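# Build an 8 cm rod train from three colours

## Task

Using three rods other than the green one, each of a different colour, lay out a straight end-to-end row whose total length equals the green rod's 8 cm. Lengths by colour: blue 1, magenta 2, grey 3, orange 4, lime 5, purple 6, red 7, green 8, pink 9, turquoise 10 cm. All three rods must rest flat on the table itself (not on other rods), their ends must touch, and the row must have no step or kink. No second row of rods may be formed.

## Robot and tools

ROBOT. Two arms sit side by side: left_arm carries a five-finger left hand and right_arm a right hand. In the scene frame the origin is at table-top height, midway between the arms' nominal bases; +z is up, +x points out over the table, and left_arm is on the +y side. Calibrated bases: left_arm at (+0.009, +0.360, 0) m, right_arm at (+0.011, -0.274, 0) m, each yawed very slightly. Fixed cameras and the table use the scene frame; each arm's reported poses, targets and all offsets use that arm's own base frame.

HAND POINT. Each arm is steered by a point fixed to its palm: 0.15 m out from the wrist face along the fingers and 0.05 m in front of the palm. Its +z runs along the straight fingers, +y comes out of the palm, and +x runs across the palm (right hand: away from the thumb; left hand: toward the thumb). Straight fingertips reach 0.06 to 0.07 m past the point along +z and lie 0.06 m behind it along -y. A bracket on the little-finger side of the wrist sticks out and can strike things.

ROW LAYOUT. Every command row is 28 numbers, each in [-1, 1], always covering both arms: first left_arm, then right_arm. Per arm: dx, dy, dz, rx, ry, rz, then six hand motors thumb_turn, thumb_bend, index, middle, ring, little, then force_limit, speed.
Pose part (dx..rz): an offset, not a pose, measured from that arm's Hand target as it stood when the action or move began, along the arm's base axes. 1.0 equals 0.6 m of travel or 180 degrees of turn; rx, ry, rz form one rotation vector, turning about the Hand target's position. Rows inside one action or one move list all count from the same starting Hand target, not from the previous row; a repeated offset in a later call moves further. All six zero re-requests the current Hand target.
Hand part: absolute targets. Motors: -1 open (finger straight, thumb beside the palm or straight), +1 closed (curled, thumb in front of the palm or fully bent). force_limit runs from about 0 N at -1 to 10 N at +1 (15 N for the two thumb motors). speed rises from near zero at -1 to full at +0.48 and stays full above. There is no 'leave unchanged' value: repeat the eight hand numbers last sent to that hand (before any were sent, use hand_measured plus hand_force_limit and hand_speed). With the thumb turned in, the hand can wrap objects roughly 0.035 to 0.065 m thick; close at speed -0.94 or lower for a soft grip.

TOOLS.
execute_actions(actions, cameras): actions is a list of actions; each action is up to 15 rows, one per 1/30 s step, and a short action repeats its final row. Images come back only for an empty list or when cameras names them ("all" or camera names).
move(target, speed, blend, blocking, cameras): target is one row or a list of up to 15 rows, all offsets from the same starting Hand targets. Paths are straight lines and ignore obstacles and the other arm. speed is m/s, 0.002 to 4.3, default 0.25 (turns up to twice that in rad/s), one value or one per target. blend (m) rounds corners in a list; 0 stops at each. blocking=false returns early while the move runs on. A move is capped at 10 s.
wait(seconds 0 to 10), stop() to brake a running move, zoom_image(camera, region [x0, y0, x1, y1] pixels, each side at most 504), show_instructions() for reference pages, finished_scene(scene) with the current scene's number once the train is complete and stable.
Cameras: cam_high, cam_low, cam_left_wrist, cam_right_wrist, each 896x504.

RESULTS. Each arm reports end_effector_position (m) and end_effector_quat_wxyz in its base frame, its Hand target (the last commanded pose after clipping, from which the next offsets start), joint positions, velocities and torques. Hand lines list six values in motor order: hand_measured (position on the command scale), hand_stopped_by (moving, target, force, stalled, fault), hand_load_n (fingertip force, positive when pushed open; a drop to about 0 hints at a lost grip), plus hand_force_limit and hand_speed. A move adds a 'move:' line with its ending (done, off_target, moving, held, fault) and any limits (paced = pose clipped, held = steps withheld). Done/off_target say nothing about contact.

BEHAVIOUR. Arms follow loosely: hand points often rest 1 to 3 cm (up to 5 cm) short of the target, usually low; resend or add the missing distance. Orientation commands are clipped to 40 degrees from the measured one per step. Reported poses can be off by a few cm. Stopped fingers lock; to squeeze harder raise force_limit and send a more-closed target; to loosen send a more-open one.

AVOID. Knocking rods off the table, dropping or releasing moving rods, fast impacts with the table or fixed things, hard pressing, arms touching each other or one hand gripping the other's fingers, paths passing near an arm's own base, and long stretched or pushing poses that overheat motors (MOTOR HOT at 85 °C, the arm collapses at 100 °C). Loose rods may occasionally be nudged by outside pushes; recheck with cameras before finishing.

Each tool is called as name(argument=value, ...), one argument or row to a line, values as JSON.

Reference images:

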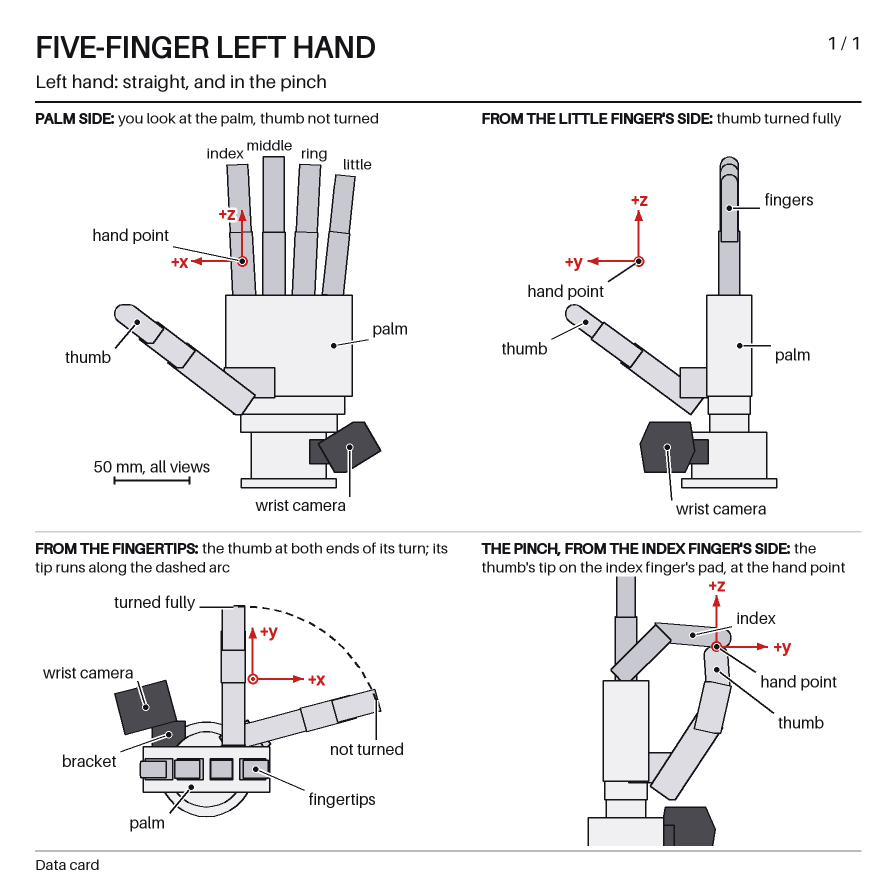

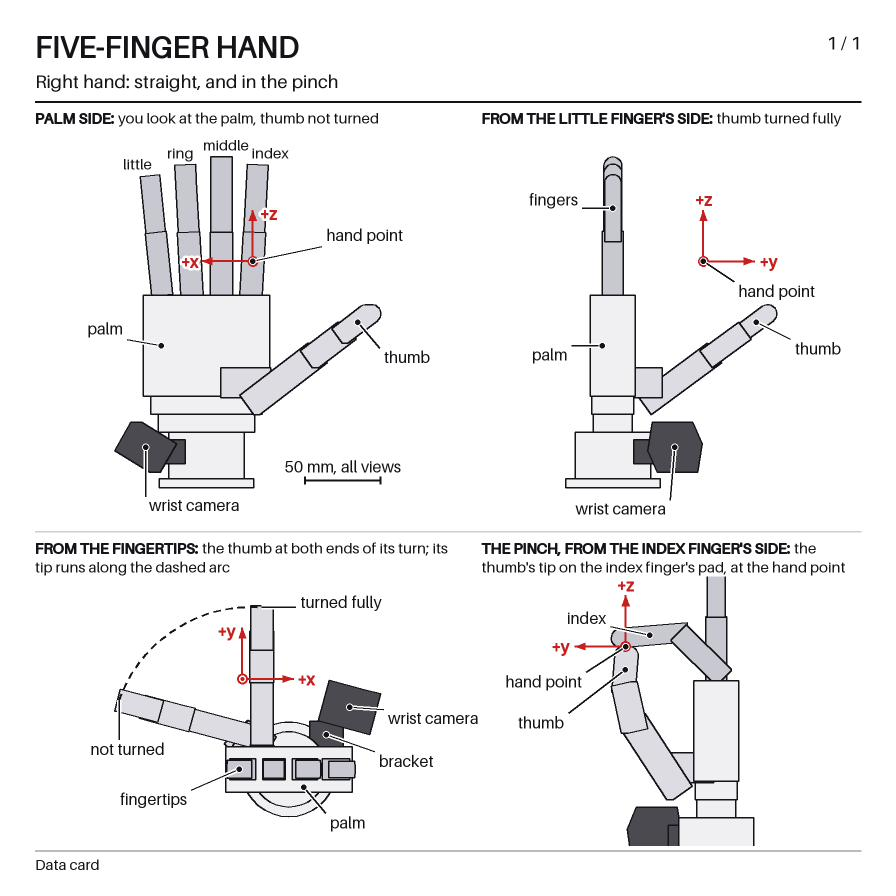

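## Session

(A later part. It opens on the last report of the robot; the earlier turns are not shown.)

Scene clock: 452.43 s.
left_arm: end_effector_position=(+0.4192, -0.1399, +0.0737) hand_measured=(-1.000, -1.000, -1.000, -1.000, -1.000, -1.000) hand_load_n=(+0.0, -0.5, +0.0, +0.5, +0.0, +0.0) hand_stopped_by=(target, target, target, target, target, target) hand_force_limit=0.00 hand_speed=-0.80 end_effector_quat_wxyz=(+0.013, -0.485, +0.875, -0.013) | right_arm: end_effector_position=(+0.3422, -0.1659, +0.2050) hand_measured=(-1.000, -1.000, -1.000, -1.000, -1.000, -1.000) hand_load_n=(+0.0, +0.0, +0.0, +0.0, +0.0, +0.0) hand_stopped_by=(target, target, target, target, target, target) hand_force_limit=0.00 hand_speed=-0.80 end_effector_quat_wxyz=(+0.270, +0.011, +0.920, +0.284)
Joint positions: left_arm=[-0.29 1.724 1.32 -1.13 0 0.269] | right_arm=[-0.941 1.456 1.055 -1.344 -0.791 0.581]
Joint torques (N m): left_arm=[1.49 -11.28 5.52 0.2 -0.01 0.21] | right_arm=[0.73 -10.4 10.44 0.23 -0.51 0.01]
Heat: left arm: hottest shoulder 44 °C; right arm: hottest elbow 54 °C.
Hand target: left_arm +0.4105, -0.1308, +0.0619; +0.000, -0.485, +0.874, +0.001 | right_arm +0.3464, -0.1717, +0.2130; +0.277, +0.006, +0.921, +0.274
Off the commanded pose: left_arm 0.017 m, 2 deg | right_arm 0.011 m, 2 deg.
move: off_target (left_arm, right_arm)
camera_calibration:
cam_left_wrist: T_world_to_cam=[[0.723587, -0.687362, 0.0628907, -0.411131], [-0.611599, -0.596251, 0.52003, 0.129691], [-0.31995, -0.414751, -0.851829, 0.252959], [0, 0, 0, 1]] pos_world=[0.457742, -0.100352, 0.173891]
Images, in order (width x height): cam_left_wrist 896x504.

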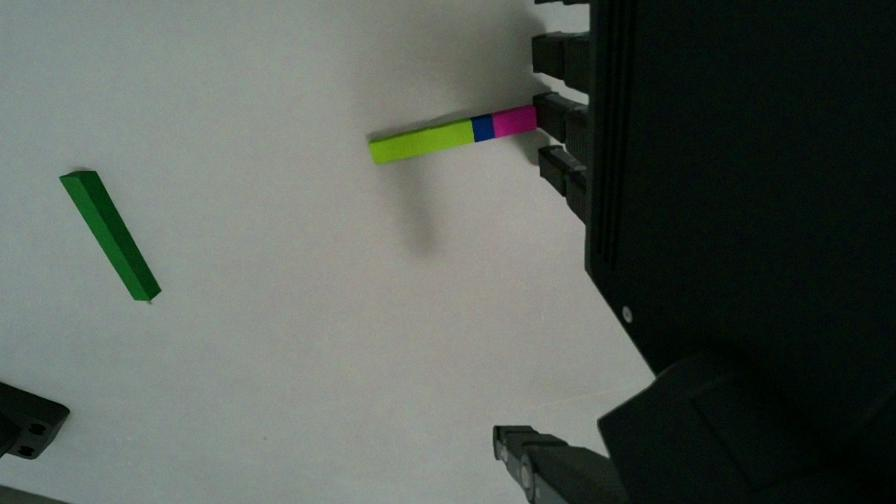

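move(
  target=[-0.0085,0.0055,0,0,0,0,-1,-1,-1,-1,-1,-1,0,-0.8,0,0,0,0,0,0,-1,-1,-1,-1,-1,-1,0,-0.8],
  speed=0.05,
)

move(
  target=[
    [0.06,-0.043,0,0,0,0,-1,-1,-1,-1,-1,-1,0,-0.8,0,0,0,0,0,0,-1,-1,-1,-1,-1,-1,0,-0.8],
    [0.07,-0.05,0.1,0,0,0,-1,-1,-1,-1,-1,-1,0,-0.8,0,0,0,0,0,0,-1,-1,-1,-1,-1,-1,0,-0.8],
  ],
  speed=[0.05,0.15],
  blend=[0.005,0],
  cameras=["cam_left_wrist","cam_high","cam_low"],
)

zoom_image(
  camera="cam_left_wrist",
  region=[330, 50, 530, 200],
)

Scene clock: 456.87 s.
left_arm: end_effector_position=(+0.4144, -0.1368, +0.0737) hand_measured=(-1.000, -1.000, -1.000, -1.000, -1.000, -1.000) hand_load_n=(+0.0, +0.0, +0.0, +0.5, +0.0, +0.0) hand_stopped_by=(target, target, target, target, target, target) hand_force_limit=0.00 hand_speed=-0.80 end_effector_quat_wxyz=(+0.013, -0.485, +0.875, -0.013) | right_arm: end_effector_position=(+0.3422, -0.1659, +0.2050) hand_measured=(-1.000, -1.000, -1.000, -1.000, -1.000, -1.000) hand_load_n=(+0.0, +0.0, +0.0, +0.0, +0.0, +0.0) hand_stopped_by=(target, target, target, target, target, target) hand_force_limit=0.00 hand_speed=-0.80 end_effector_quat_wxyz=(+0.270, +0.011, +0.920, +0.284)
Joint positions: left_arm=[-0.287 1.71 1.302 -1.124 0 0.272] | right_arm=[-0.941 1.456 1.055 -1.344 -0.791 0.581]
Joint torques (N m): left_arm=[1.44 -10.87 5.42 0.13 -0.01 0.26] | right_arm=[0.73 -10.4 10.45 0.24 -0.51 0.01]
Heat: left arm: hottest shoulder 44 °C; right arm: hottest elbow 54 °C.
Hand target: left_arm +0.4054, -0.1275, +0.0621; +0.000, -0.485, +0.874, +0.001 | right_arm +0.3464, -0.1717, +0.2130; +0.277, +0.006, +0.921, +0.274
Off the commanded pose: left_arm 0.018 m, 2 deg | right_arm 0.011 m, 2 deg.
move: off_target (left_arm, right_arm)

Scene clock: 458.63 s.
left_arm: end_effector_position=(+0.4388, -0.1505, +0.1099) hand_measured=(-1.000, -1.000, -1.000, -1.000, -1.000, -1.000) hand_load_n=(+0.0, +0.0, +0.0, +0.0, +0.0, +0.0) hand_stopped_by=(target, target, target, target, target, target) hand_force_limit=0.00 hand_speed=-0.80 end_effector_quat_wxyz=(-0.009, -0.485, +0.874, +0.010) | right_arm: end_effector_position=(+0.3422, -0.1659, +0.2050) hand_measured=(-1.000, -1.000, -1.000, -1.000, -1.000, -1.000) hand_load_n=(+0.0, +0.0, +0.0, +0.0, +0.0, +0.0) hand_stopped_by=(target, target, target, target, target, target) hand_force_limit=0.00 hand_speed=-0.80 end_effector_quat_wxyz=(+0.270, +0.011, +0.920, +0.284)
Joint positions: left_arm=[-0.298 1.791 1.502 -1.308 0 0.259] | right_arm=[-0.941 1.456 1.055 -1.344 -0.791 0.581]
Joint torques (N m): left_arm=[-0.15 -13.86 10.15 -0.16 -0.03 0.07] | right_arm=[0.67 -10.46 10.44 0.21 -0.51 0.01]
Heat: left arm: hottest shoulder 43 °C; right arm: hottest elbow 54 °C.
Hand target: left_arm +0.4473, -0.1576, +0.1219; +0.000, -0.485, +0.874, +0.001 | right_arm +0.3464, -0.1717, +0.2130; +0.277, +0.006, +0.921, +0.274
Off the commanded pose: left_arm 0.016 m, 2 deg | right_arm 0.011 m, 2 deg.
move: off_target (left_arm, right_arm)
camera_calibration:
cam_left_wrist: T_world_to_cam=[[0.727023, -0.686584, 0.00627813, -0.429937], [-0.577804, -0.606846, 0.545784, 0.0972814], [-0.370917, -0.400425, -0.837902, 0.308599], [0, 0, 0, 1]] pos_world=[0.483249, -0.112583, 0.20818]
Images, in order (width x height): cam_high 896x504, cam_low 896x504, cam_left_wrist 896x504.

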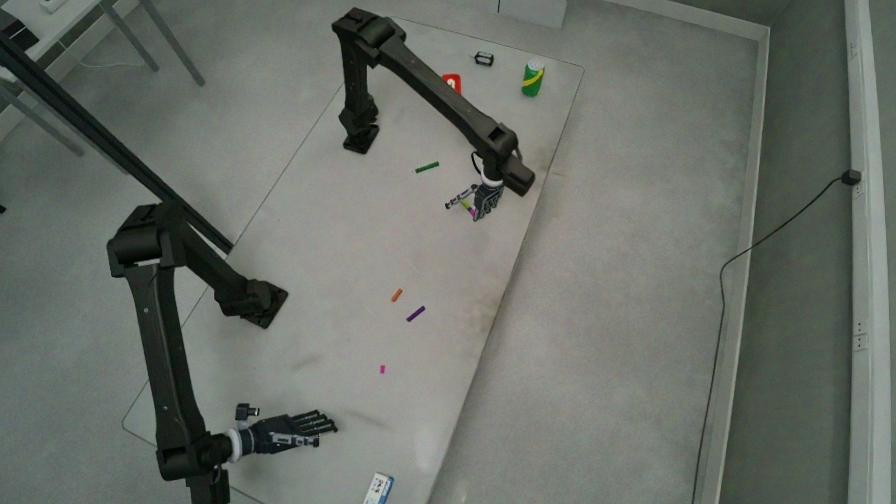

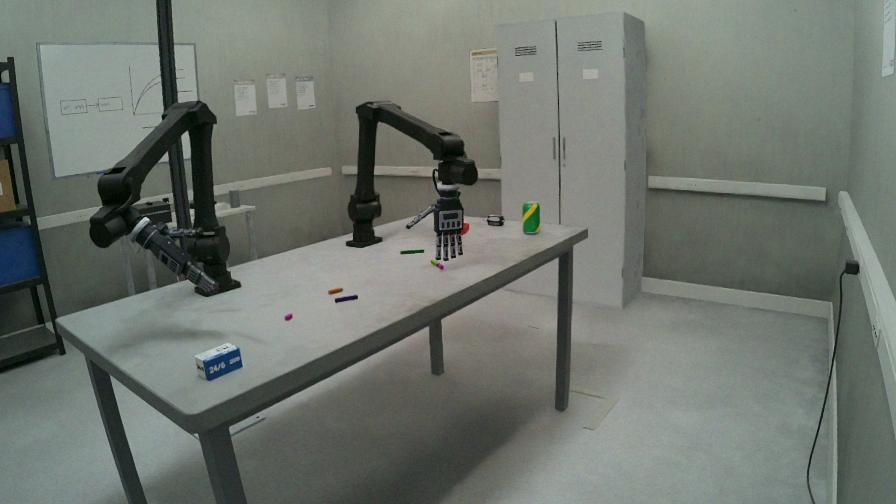

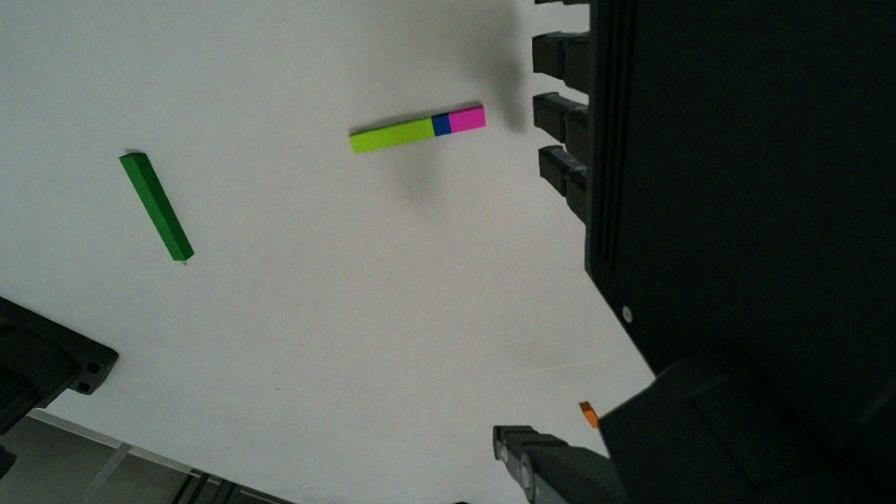

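Scaled by 2.520 from the camera's 896x504 image, which has a finer 1280x720 frame.

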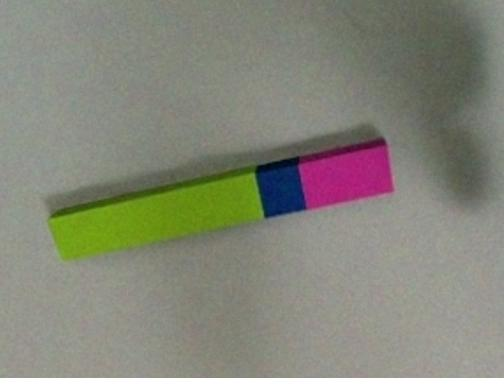

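move(
  target=[0,0,0,0,0,0,-1,-1,-1,-1,-1,-1,0,-0.8,0.0727,0.2805,-0.0217,-0.2822,0.0016,0.4747,-1,-1,-1,-1,-1,-1,0,-0.8],
  speed=0.25,
  cameras=["all"],
)

Scene clock: 470.50 s.
left_arm: end_effector_position=(+0.4388, -0.1505, +0.1099) hand_measured=(-1.000, -1.000, -1.000, -1.000, -1.000, -1.000) hand_load_n=(+0.0, +0.0, +0.0, +0.0, +0.0, +0.0) hand_stopped_by=(target, target, target, target, target, target) hand_force_limit=0.00 hand_speed=-0.80 end_effector_quat_wxyz=(-0.009, -0.485, +0.874, +0.010) | right_arm: end_effector_position=(+0.3748, -0.0015, +0.1886) hand_measured=(-1.000, -1.000, -1.000, -1.000, -1.000, -1.000) hand_load_n=(+0.0, +0.0, +0.0, +0.0, +0.0, +0.0) hand_stopped_by=(target, target, target, target, target, target) hand_force_limit=0.00 hand_speed=-0.80 end_effector_quat_wxyz=(+0.007, +0.703, -0.711, -0.011)
Joint positions: left_arm=[-0.298 1.791 1.502 -1.308 0 0.259] | right_arm=[-0.076 1.507 1.355 -1.446 -0.004 -0.065]
Joint torques (N m): left_arm=[-0.03 -14.04 10.17 -0.21 -0.04 0.05] | right_arm=[0.85 -10.64 14.06 0.05 0.29 -0.1]
Heat: left arm: hottest elbow 45 °C; right arm: hottest elbow 54 °C.
Hand target: left_arm +0.4473, -0.1576, +0.1219; +0.000, -0.485, +0.874, +0.001 | right_arm +0.3901, -0.0033, +0.2001; +0.000, +0.707, -0.707, +0.000
Off the commanded pose: left_arm 0.016 m, 2 deg | right_arm 0.019 m, 2 deg.
move: off_target (left_arm, right_arm)
camera_calibration:
cam_left_wrist: T_world_to_cam=[[0.727023, -0.686584, 0.00627813, -0.429937], [-0.577804, -0.606846, 0.545784, 0.0972814], [-0.370917, -0.400425, -0.837902, 0.308599], [0, 0, 0, 1]] pos_world=[0.483249, -0.112583, 0.20818]
cam_right_wrist: T_world_to_cam=[[-0.968594, -0.246856, -0.0298147, 0.373874], [-0.226419, 0.826078, 0.516072, -0.0111486], [-0.102766, 0.506614, -0.856026, 0.311046], [0, 0, 0, 1]] pos_world=[0.391572, -0.0560777, 0.283164]

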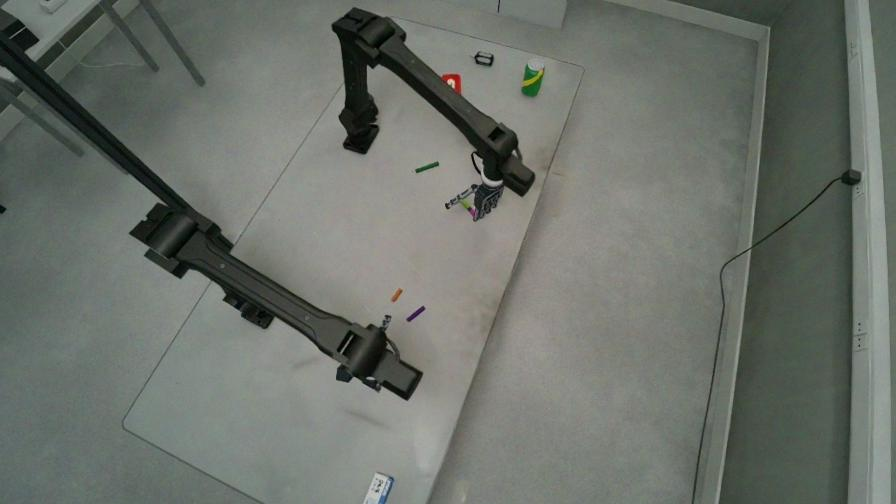

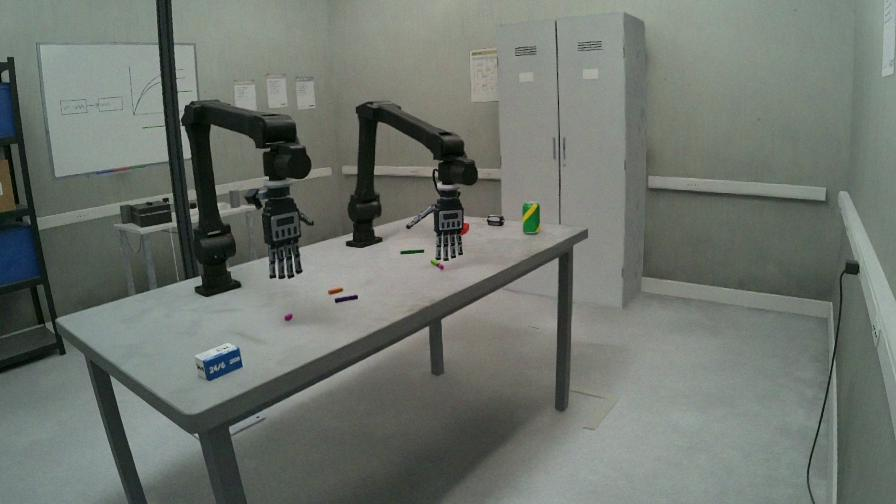

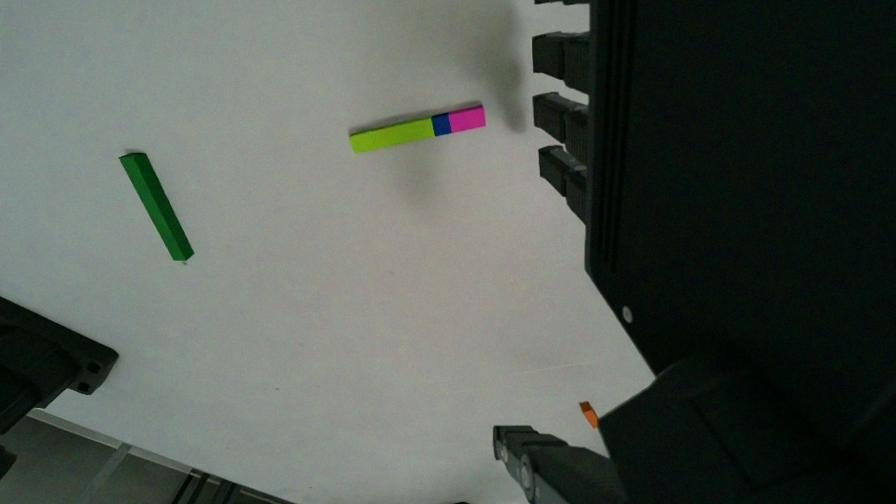

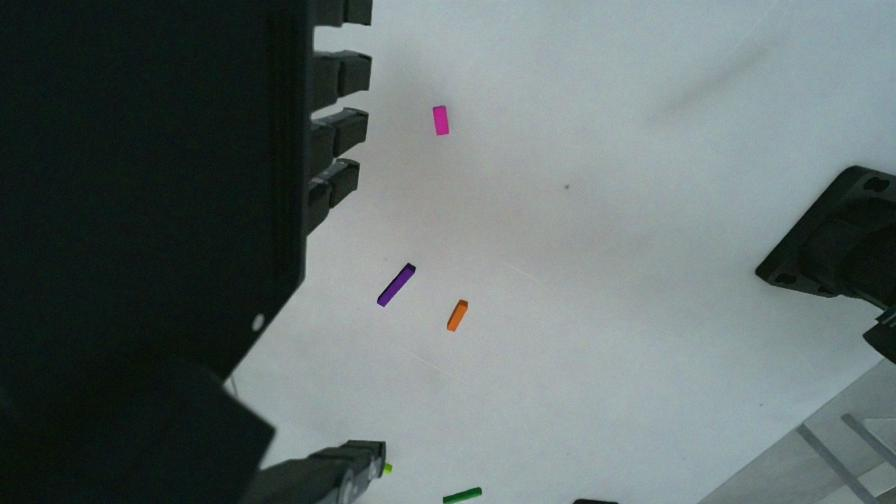

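move(
  target=[0,0,0,0,0,0,-1,-1,-1,-1,-1,-1,0,-0.8,0.02,0,-0.1335,0,0,0,-1,-1,-1,-1,-1,-1,0,-0.8],
  speed=0.15,
  cameras=["cam_right_wrist","cam_low"],
)

zoom_image(
  camera="cam_low",
  region=[230, 220, 350, 340],
)

Scene clock: 481.73 s.
left_arm: end_effector_position=(+0.4388, -0.1505, +0.1099) hand_measured=(-1.000, -1.000, -1.000, -1.000, -1.000, -1.000) hand_load_n=(+0.0, +0.0, +0.0, +0.0, +0.0, +0.0) hand_stopped_by=(target, target, target, target, target, target) hand_force_limit=0.00 hand_speed=-0.80 end_effector_quat_wxyz=(-0.009, -0.485, +0.874, +0.010) | right_arm: end_effector_position=(+0.3971, -0.0032, +0.1194) hand_measured=(-1.000, -1.000, -1.000, -1.000, -1.000, -1.000) hand_load_n=(+0.0, -0.5, +0.0, -0.5, +0.0, +0.0) hand_stopped_by=(target, target, target, target, target, target) hand_force_limit=0.00 hand_speed=-0.80 end_effector_quat_wxyz=(+0.004, +0.703, -0.711, -0.007)
Joint positions: left_arm=[-0.298 1.791 1.502 -1.308 0 0.259] | right_arm=[-0.076 1.599 1.277 -1.265 -0.004 -0.066]
Joint torques (N m): left_arm=[0.03 -13.92 10.26 -0.29 -0.03 0.08] | right_arm=[0.97 -12.92 9.39 0.8 0.29 -0.08]
Motor temperatures (°C): left_arm=[32 42 47 27 27 27] | right_arm=[30 36 53 31 31 28]
Heat: left arm: hottest elbow 47 °C; right arm: hottest elbow 53 °C.
Hand target: left_arm +0.4473, -0.1576, +0.1219; +0.000, -0.485, +0.874, +0.001 | right_arm +0.4022, -0.0033, +0.1200; +0.000, +0.707, -0.707, +0.000
Off the commanded pose: left_arm 0.016 m, 2 deg | right_arm 0.005 m, 1 deg.
move: off_target (left_arm)
camera_calibration:
cam_right_wrist: T_world_to_cam=[[-0.968041, -0.247584, -0.0399975, 0.394001], [-0.232536, 0.826344, 0.512915, 0.0338786], [-0.0939378, 0.505824, -0.857507, 0.251536], [0, 0, 0, 1]] pos_world=[0.412916, -0.0576803, 0.214076]
Images, in order (width x height): cam_low 896x504, cam_right_wrist 896x504.

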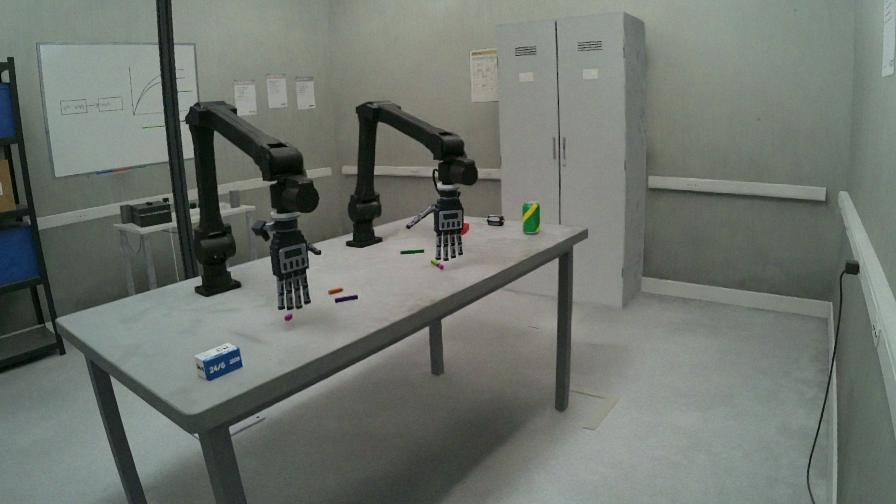

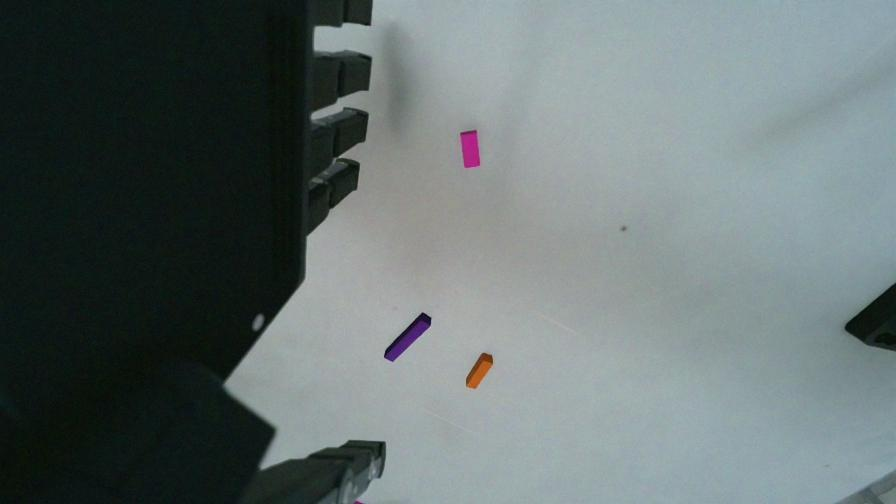

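Scaled by 4.200 from the camera's 896x504 image, which has a finer 1280x720 frame.

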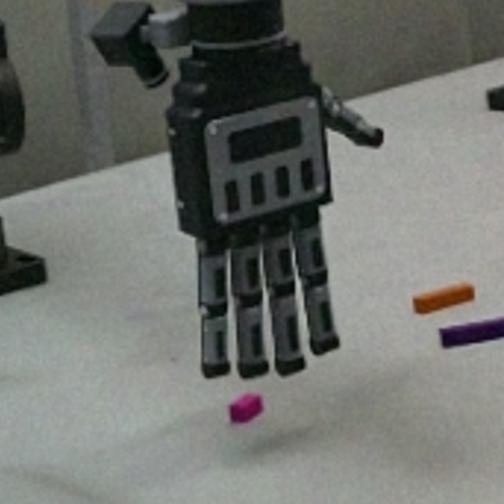

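move(
  target=[0,0,0,0,0,0,-1,-1,-1,-1,-1,-1,0,-0.8,0,0,-0.0617,0,0,0,-1,-1,-1,-1,-1,-1,0,-0.8],
  speed=0.1,
)

move(
  target=[0,0,0,0,0,0,-1,-1,-1,-1,-1,-1,0,-0.8,0,0,-0.0133,0,0,0,-1,-1,-1,-1,-1,-1,0,-0.8],
  speed=0.04,
  cameras=["cam_right_wrist","cam_low"],
)

zoom_image(
  camera="cam_low",
  region=[230, 240, 330, 340],
)

Scene clock: 485.70 s.
left_arm: end_effector_position=(+0.4388, -0.1505, +0.1099) hand_measured=(-1.000, -1.000, -1.000, -1.000, -1.000, -1.000) hand_load_n=(+0.5, +0.0, +0.0, +0.0, +0.0, +0.0) hand_stopped_by=(target, target, target, target, target, target) hand_force_limit=0.00 hand_speed=-0.80 end_effector_quat_wxyz=(-0.009, -0.485, +0.874, +0.010) | right_arm: end_effector_position=(+0.3987, -0.0034, +0.0867) hand_measured=(-1.000, -1.000, -1.000, -1.000, -1.000, -1.000) hand_load_n=(+0.0, +0.0, +0.0, +0.0, +0.0, +0.0) hand_stopped_by=(target, target, target, target, target, target) hand_force_limit=0.00 hand_speed=-0.80 end_effector_quat_wxyz=(+0.000, +0.704, -0.711, -0.003)
Joint positions: left_arm=[-0.298 1.791 1.502 -1.308 0 0.259] | right_arm=[-0.076 1.625 1.22 -1.17 -0.004 -0.066]
Joint torques (N m): left_arm=[0.03 -14.15 10.15 -0.23 -0.04 0.07] | right_arm=[0.91 -12.4 8.83 0.87 0.29 -0.08]
Heat: left arm: hottest elbow 47 °C; right arm: hottest elbow 53 °C.
Hand target: left_arm +0.4473, -0.1576, +0.1219; +0.000, -0.485, +0.874, +0.001 | right_arm +0.4021, -0.0033, +0.0830; +0.000, +0.707, -0.707, +0.000
Off the commanded pose: left_arm 0.016 m, 2 deg | right_arm 0.005 m, 1 deg.
move: off_target (left_arm)

Scene clock: 486.43 s.
left_arm: end_effector_position=(+0.4388, -0.1505, +0.1099) hand_measured=(-1.000, -1.000, -1.000, -1.000, -1.000, -1.000) hand_load_n=(+0.0, +0.0, +0.0, +0.0, +0.0, +0.0) hand_stopped_by=(target, target, target, target, target, target) hand_force_limit=0.00 hand_speed=-0.80 end_effector_quat_wxyz=(-0.009, -0.485, +0.874, +0.010) | right_arm: end_effector_position=(+0.4000, -0.0035, +0.0819) hand_measured=(-1.000, -1.000, -1.000, -1.000, -1.000, -1.000) hand_load_n=(+0.0, +0.0, +0.0, +0.0, +0.0, +0.0) hand_stopped_by=(target, target, target, target, target, target) hand_force_limit=0.00 hand_speed=-0.80 end_effector_quat_wxyz=(-0.003, +0.704, -0.711, +0.000)
Joint positions: left_arm=[-0.298 1.791 1.502 -1.308 0 0.259] | right_arm=[-0.076 1.627 1.21 -1.15 -0.004 -0.066]
Joint torques (N m): left_arm=[-0.09 -14.04 10.24 -0.21 -0.04 0.05] | right_arm=[0.79 -11.81 8.57 0.95 0.29 -0.09]
Heat: left arm: hottest elbow 47 °C; right arm: hottest elbow 53 °C.
Hand target: left_arm +0.4473, -0.1576, +0.1219; +0.000, -0.485, +0.874, +0.001 | right_arm +0.4020, -0.0033, +0.0750; +0.000, +0.707, -0.707, +0.000
Off the commanded pose: left_arm 0.016 m, 2 deg | right_arm 0.007 m, 1 deg.
move: off_target (left_arm)
camera_calibration:
cam_right_wrist: T_world_to_cam=[[-0.967061, -0.247599, -0.0590585, 0.396509], [-0.242729, 0.827141, 0.506873, 0.0585708], [-0.0766514, 0.504512, -0.859995, 0.213108], [0, 0, 0, 1]] pos_world=[0.414001, -0.0577868, 0.177001]
Images, in order (width x height): cam_low 896x504, cam_right_wrist 896x504.

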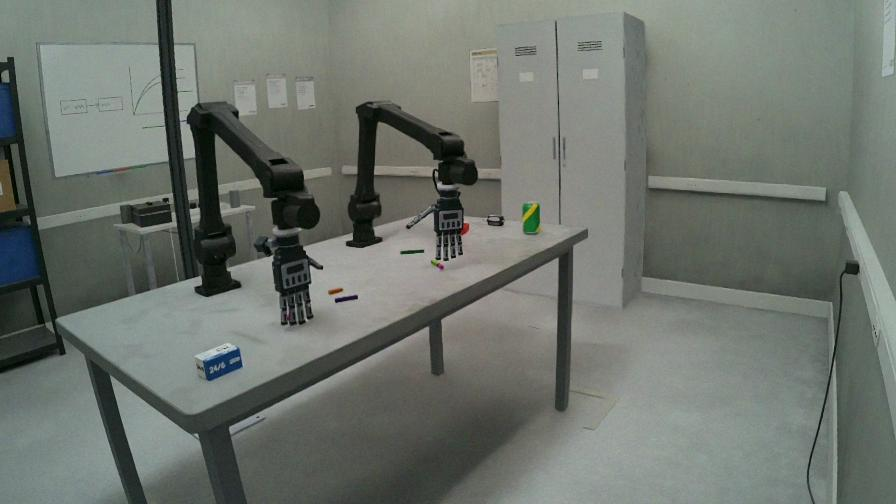

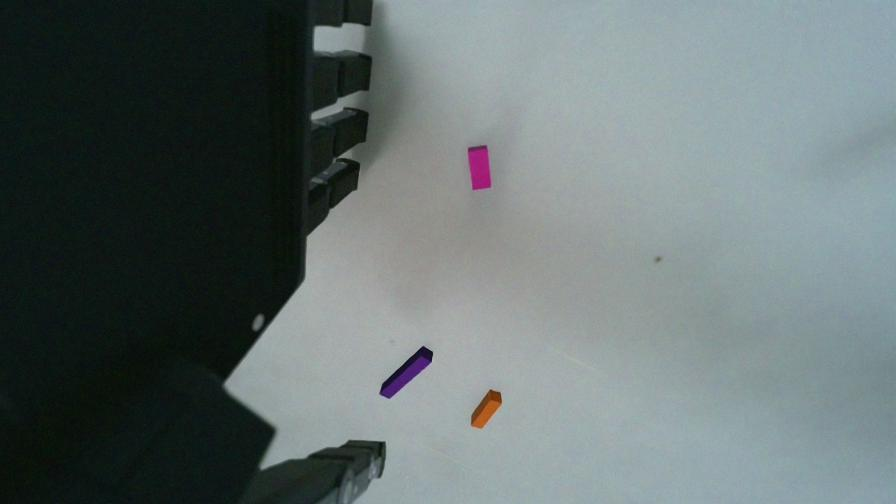

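Scaled by 5.040 from the camera's 896x504 image, which has a finer 1280x720 frame.

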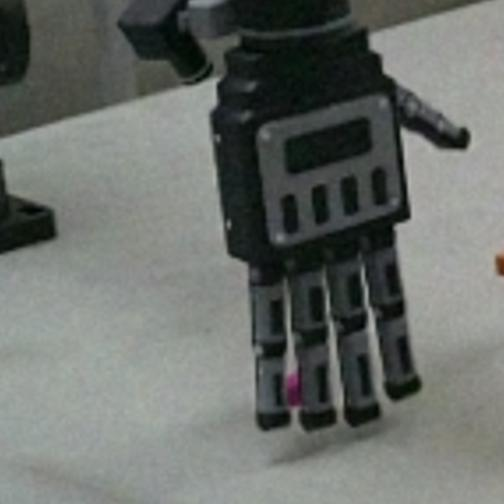

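move(
  target=[0,0,0,0,0,0,-1,-1,-1,-1,-1,-1,0,-0.8,0,0,-0.01,0,0,0,-1,-1,-1,-1,-1,-1,0,-0.8],
  speed=0.04,
)

move(
  target=[0,0,0,0,0,0,-1,-1,-1,-1,-1,-1,0,-0.8,0,0,-0.01,0,0,0,-1,-1,-1,-1,-1,-1,0,-0.8],
  speed=0.04,
  cameras=["cam_right_wrist","cam_low"],
)

zoom_image(
  camera="cam_low",
  region=[260, 270, 330, 340],
)

Scene clock: 494.50 s.
left_arm: end_effector_position=(+0.4388, -0.1505, +0.1099) hand_measured=(-1.000, -1.000, -1.000, -1.000, -1.000, -1.000) hand_load_n=(+0.0, +0.0, +0.0, +0.0, +0.0, +0.0) hand_stopped_by=(target, target, target, target, target, target) hand_force_limit=0.00 hand_speed=-0.80 end_effector_quat_wxyz=(-0.009, -0.485, +0.874, +0.010) | right_arm: end_effector_position=(+0.4005, -0.0035, +0.0765) hand_measured=(-1.000, -1.000, -1.000, -1.000, -1.000, -1.000) hand_load_n=(+0.0, +0.0, +0.0, +0.0, +0.0, +0.0) hand_stopped_by=(target, target, target, target, target, target) hand_force_limit=0.00 hand_speed=-0.80 end_effector_quat_wxyz=(-0.003, +0.704, -0.711, +0.001)
Joint positions: left_arm=[-0.298 1.791 1.502 -1.308 0 0.259] | right_arm=[-0.076 1.633 1.202 -1.134 -0.004 -0.066]
Joint torques (N m): left_arm=[0.32 -14.04 10.19 -0.29 -0.03 0.07] | right_arm=[0.91 -11.75 8.44 0.92 0.28 -0.08]
Heat: left arm: hottest elbow 48 °C; right arm: hottest elbow 51 °C.
Hand target: left_arm +0.4473, -0.1576, +0.1219; +0.000, -0.485, +0.874, +0.001 | right_arm +0.4021, -0.0033, +0.0690; +0.000, +0.707, -0.707, +0.000
Off the commanded pose: left_arm 0.016 m, 2 deg | right_arm 0.008 m, 1 deg.
move: off_target (left_arm)

Scene clock: 495.20 s.
left_arm: end_effector_position=(+0.4388, -0.1505, +0.1099) hand_measured=(-1.000, -1.000, -1.000, -1.000, -1.000, -1.000) hand_load_n=(+0.0, +0.0, +0.0, +0.0, +0.0, +0.0) hand_stopped_by=(target, target, target, target, target, target) hand_force_limit=0.00 hand_speed=-0.80 end_effector_quat_wxyz=(-0.009, -0.485, +0.874, +0.010) | right_arm: end_effector_position=(+0.4006, -0.0035, +0.0757) hand_measured=(-1.000, -1.000, -1.000, -1.000, -1.000, -1.000) hand_load_n=(+0.0, +0.0, +0.0, -2.0, +0.0, +0.0) hand_stopped_by=(target, target, target, target, target, target) hand_force_limit=0.00 hand_speed=-0.80 end_effector_quat_wxyz=(-0.004, +0.704, -0.711, +0.002)
Joint positions: left_arm=[-0.298 1.791 1.502 -1.308 0 0.259] | right_arm=[-0.076 1.633 1.2 -1.131 -0.004 -0.066]
Joint torques (N m): left_arm=[0.03 -14.04 10.13 -0.18 -0.04 0.05] | right_arm=[0.91 -11.22 7.82 1.35 0.29 -0.08]
Heat: left arm: hottest elbow 48 °C; right arm: hottest elbow 51 °C.
Hand target: left_arm +0.4473, -0.1576, +0.1219; +0.000, -0.485, +0.874, +0.001 | right_arm +0.4022, -0.0033, +0.0630; +0.000, +0.707, -0.707, +0.000
Off the commanded pose: left_arm 0.016 m, 2 deg | right_arm 0.013 m, 1 deg.
move: off_target (left_arm, right_arm)
camera_calibration:
cam_right_wrist: T_world_to_cam=[[-0.966855, -0.2476, -0.0623402, 0.396832], [-0.244469, 0.827273, 0.50582, 0.0626215], [-0.0736687, 0.504295, -0.860383, 0.206701], [0, 0, 0, 1]] pos_world=[0.414215, -0.0577879, 0.170906]
Images, in order (width x height): cam_low 896x504, cam_right_wrist 896x504.

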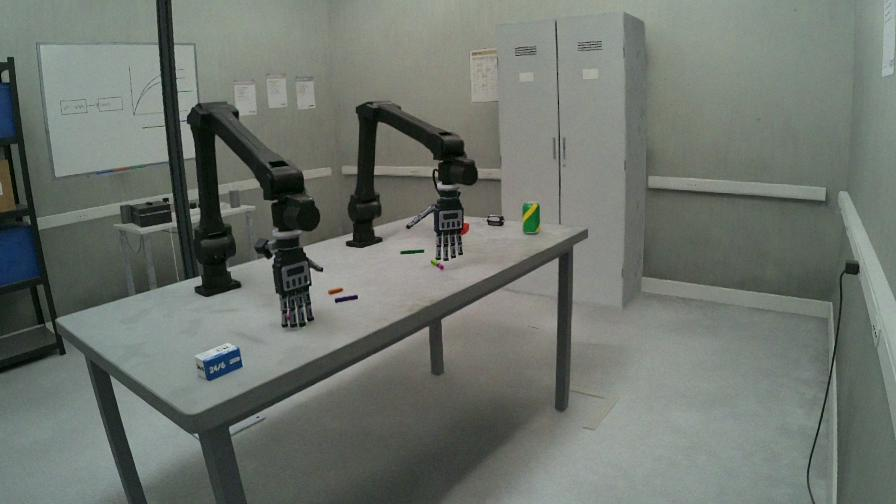

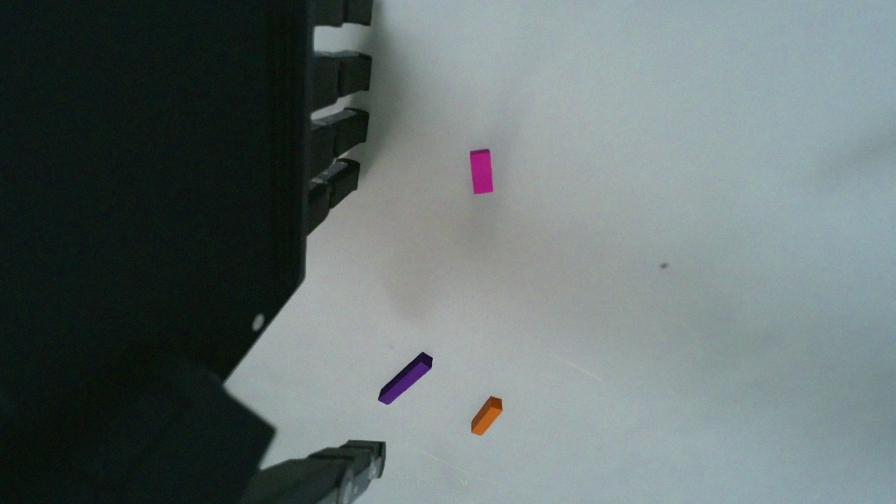

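Scaled by 7.200 from the camera's 896x504 image, which has a finer 1280x720 frame.

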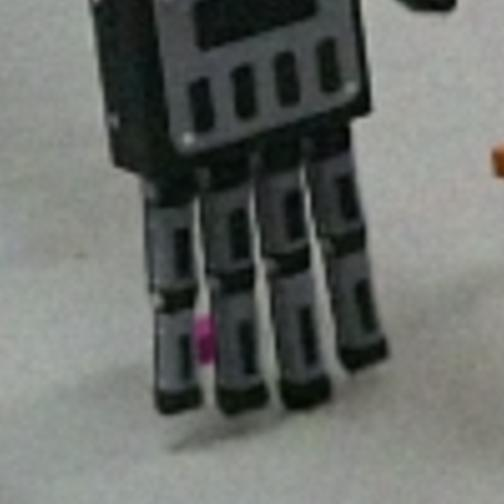

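finished_scene(
  scene=1,
)

The scene is finished: the task was done.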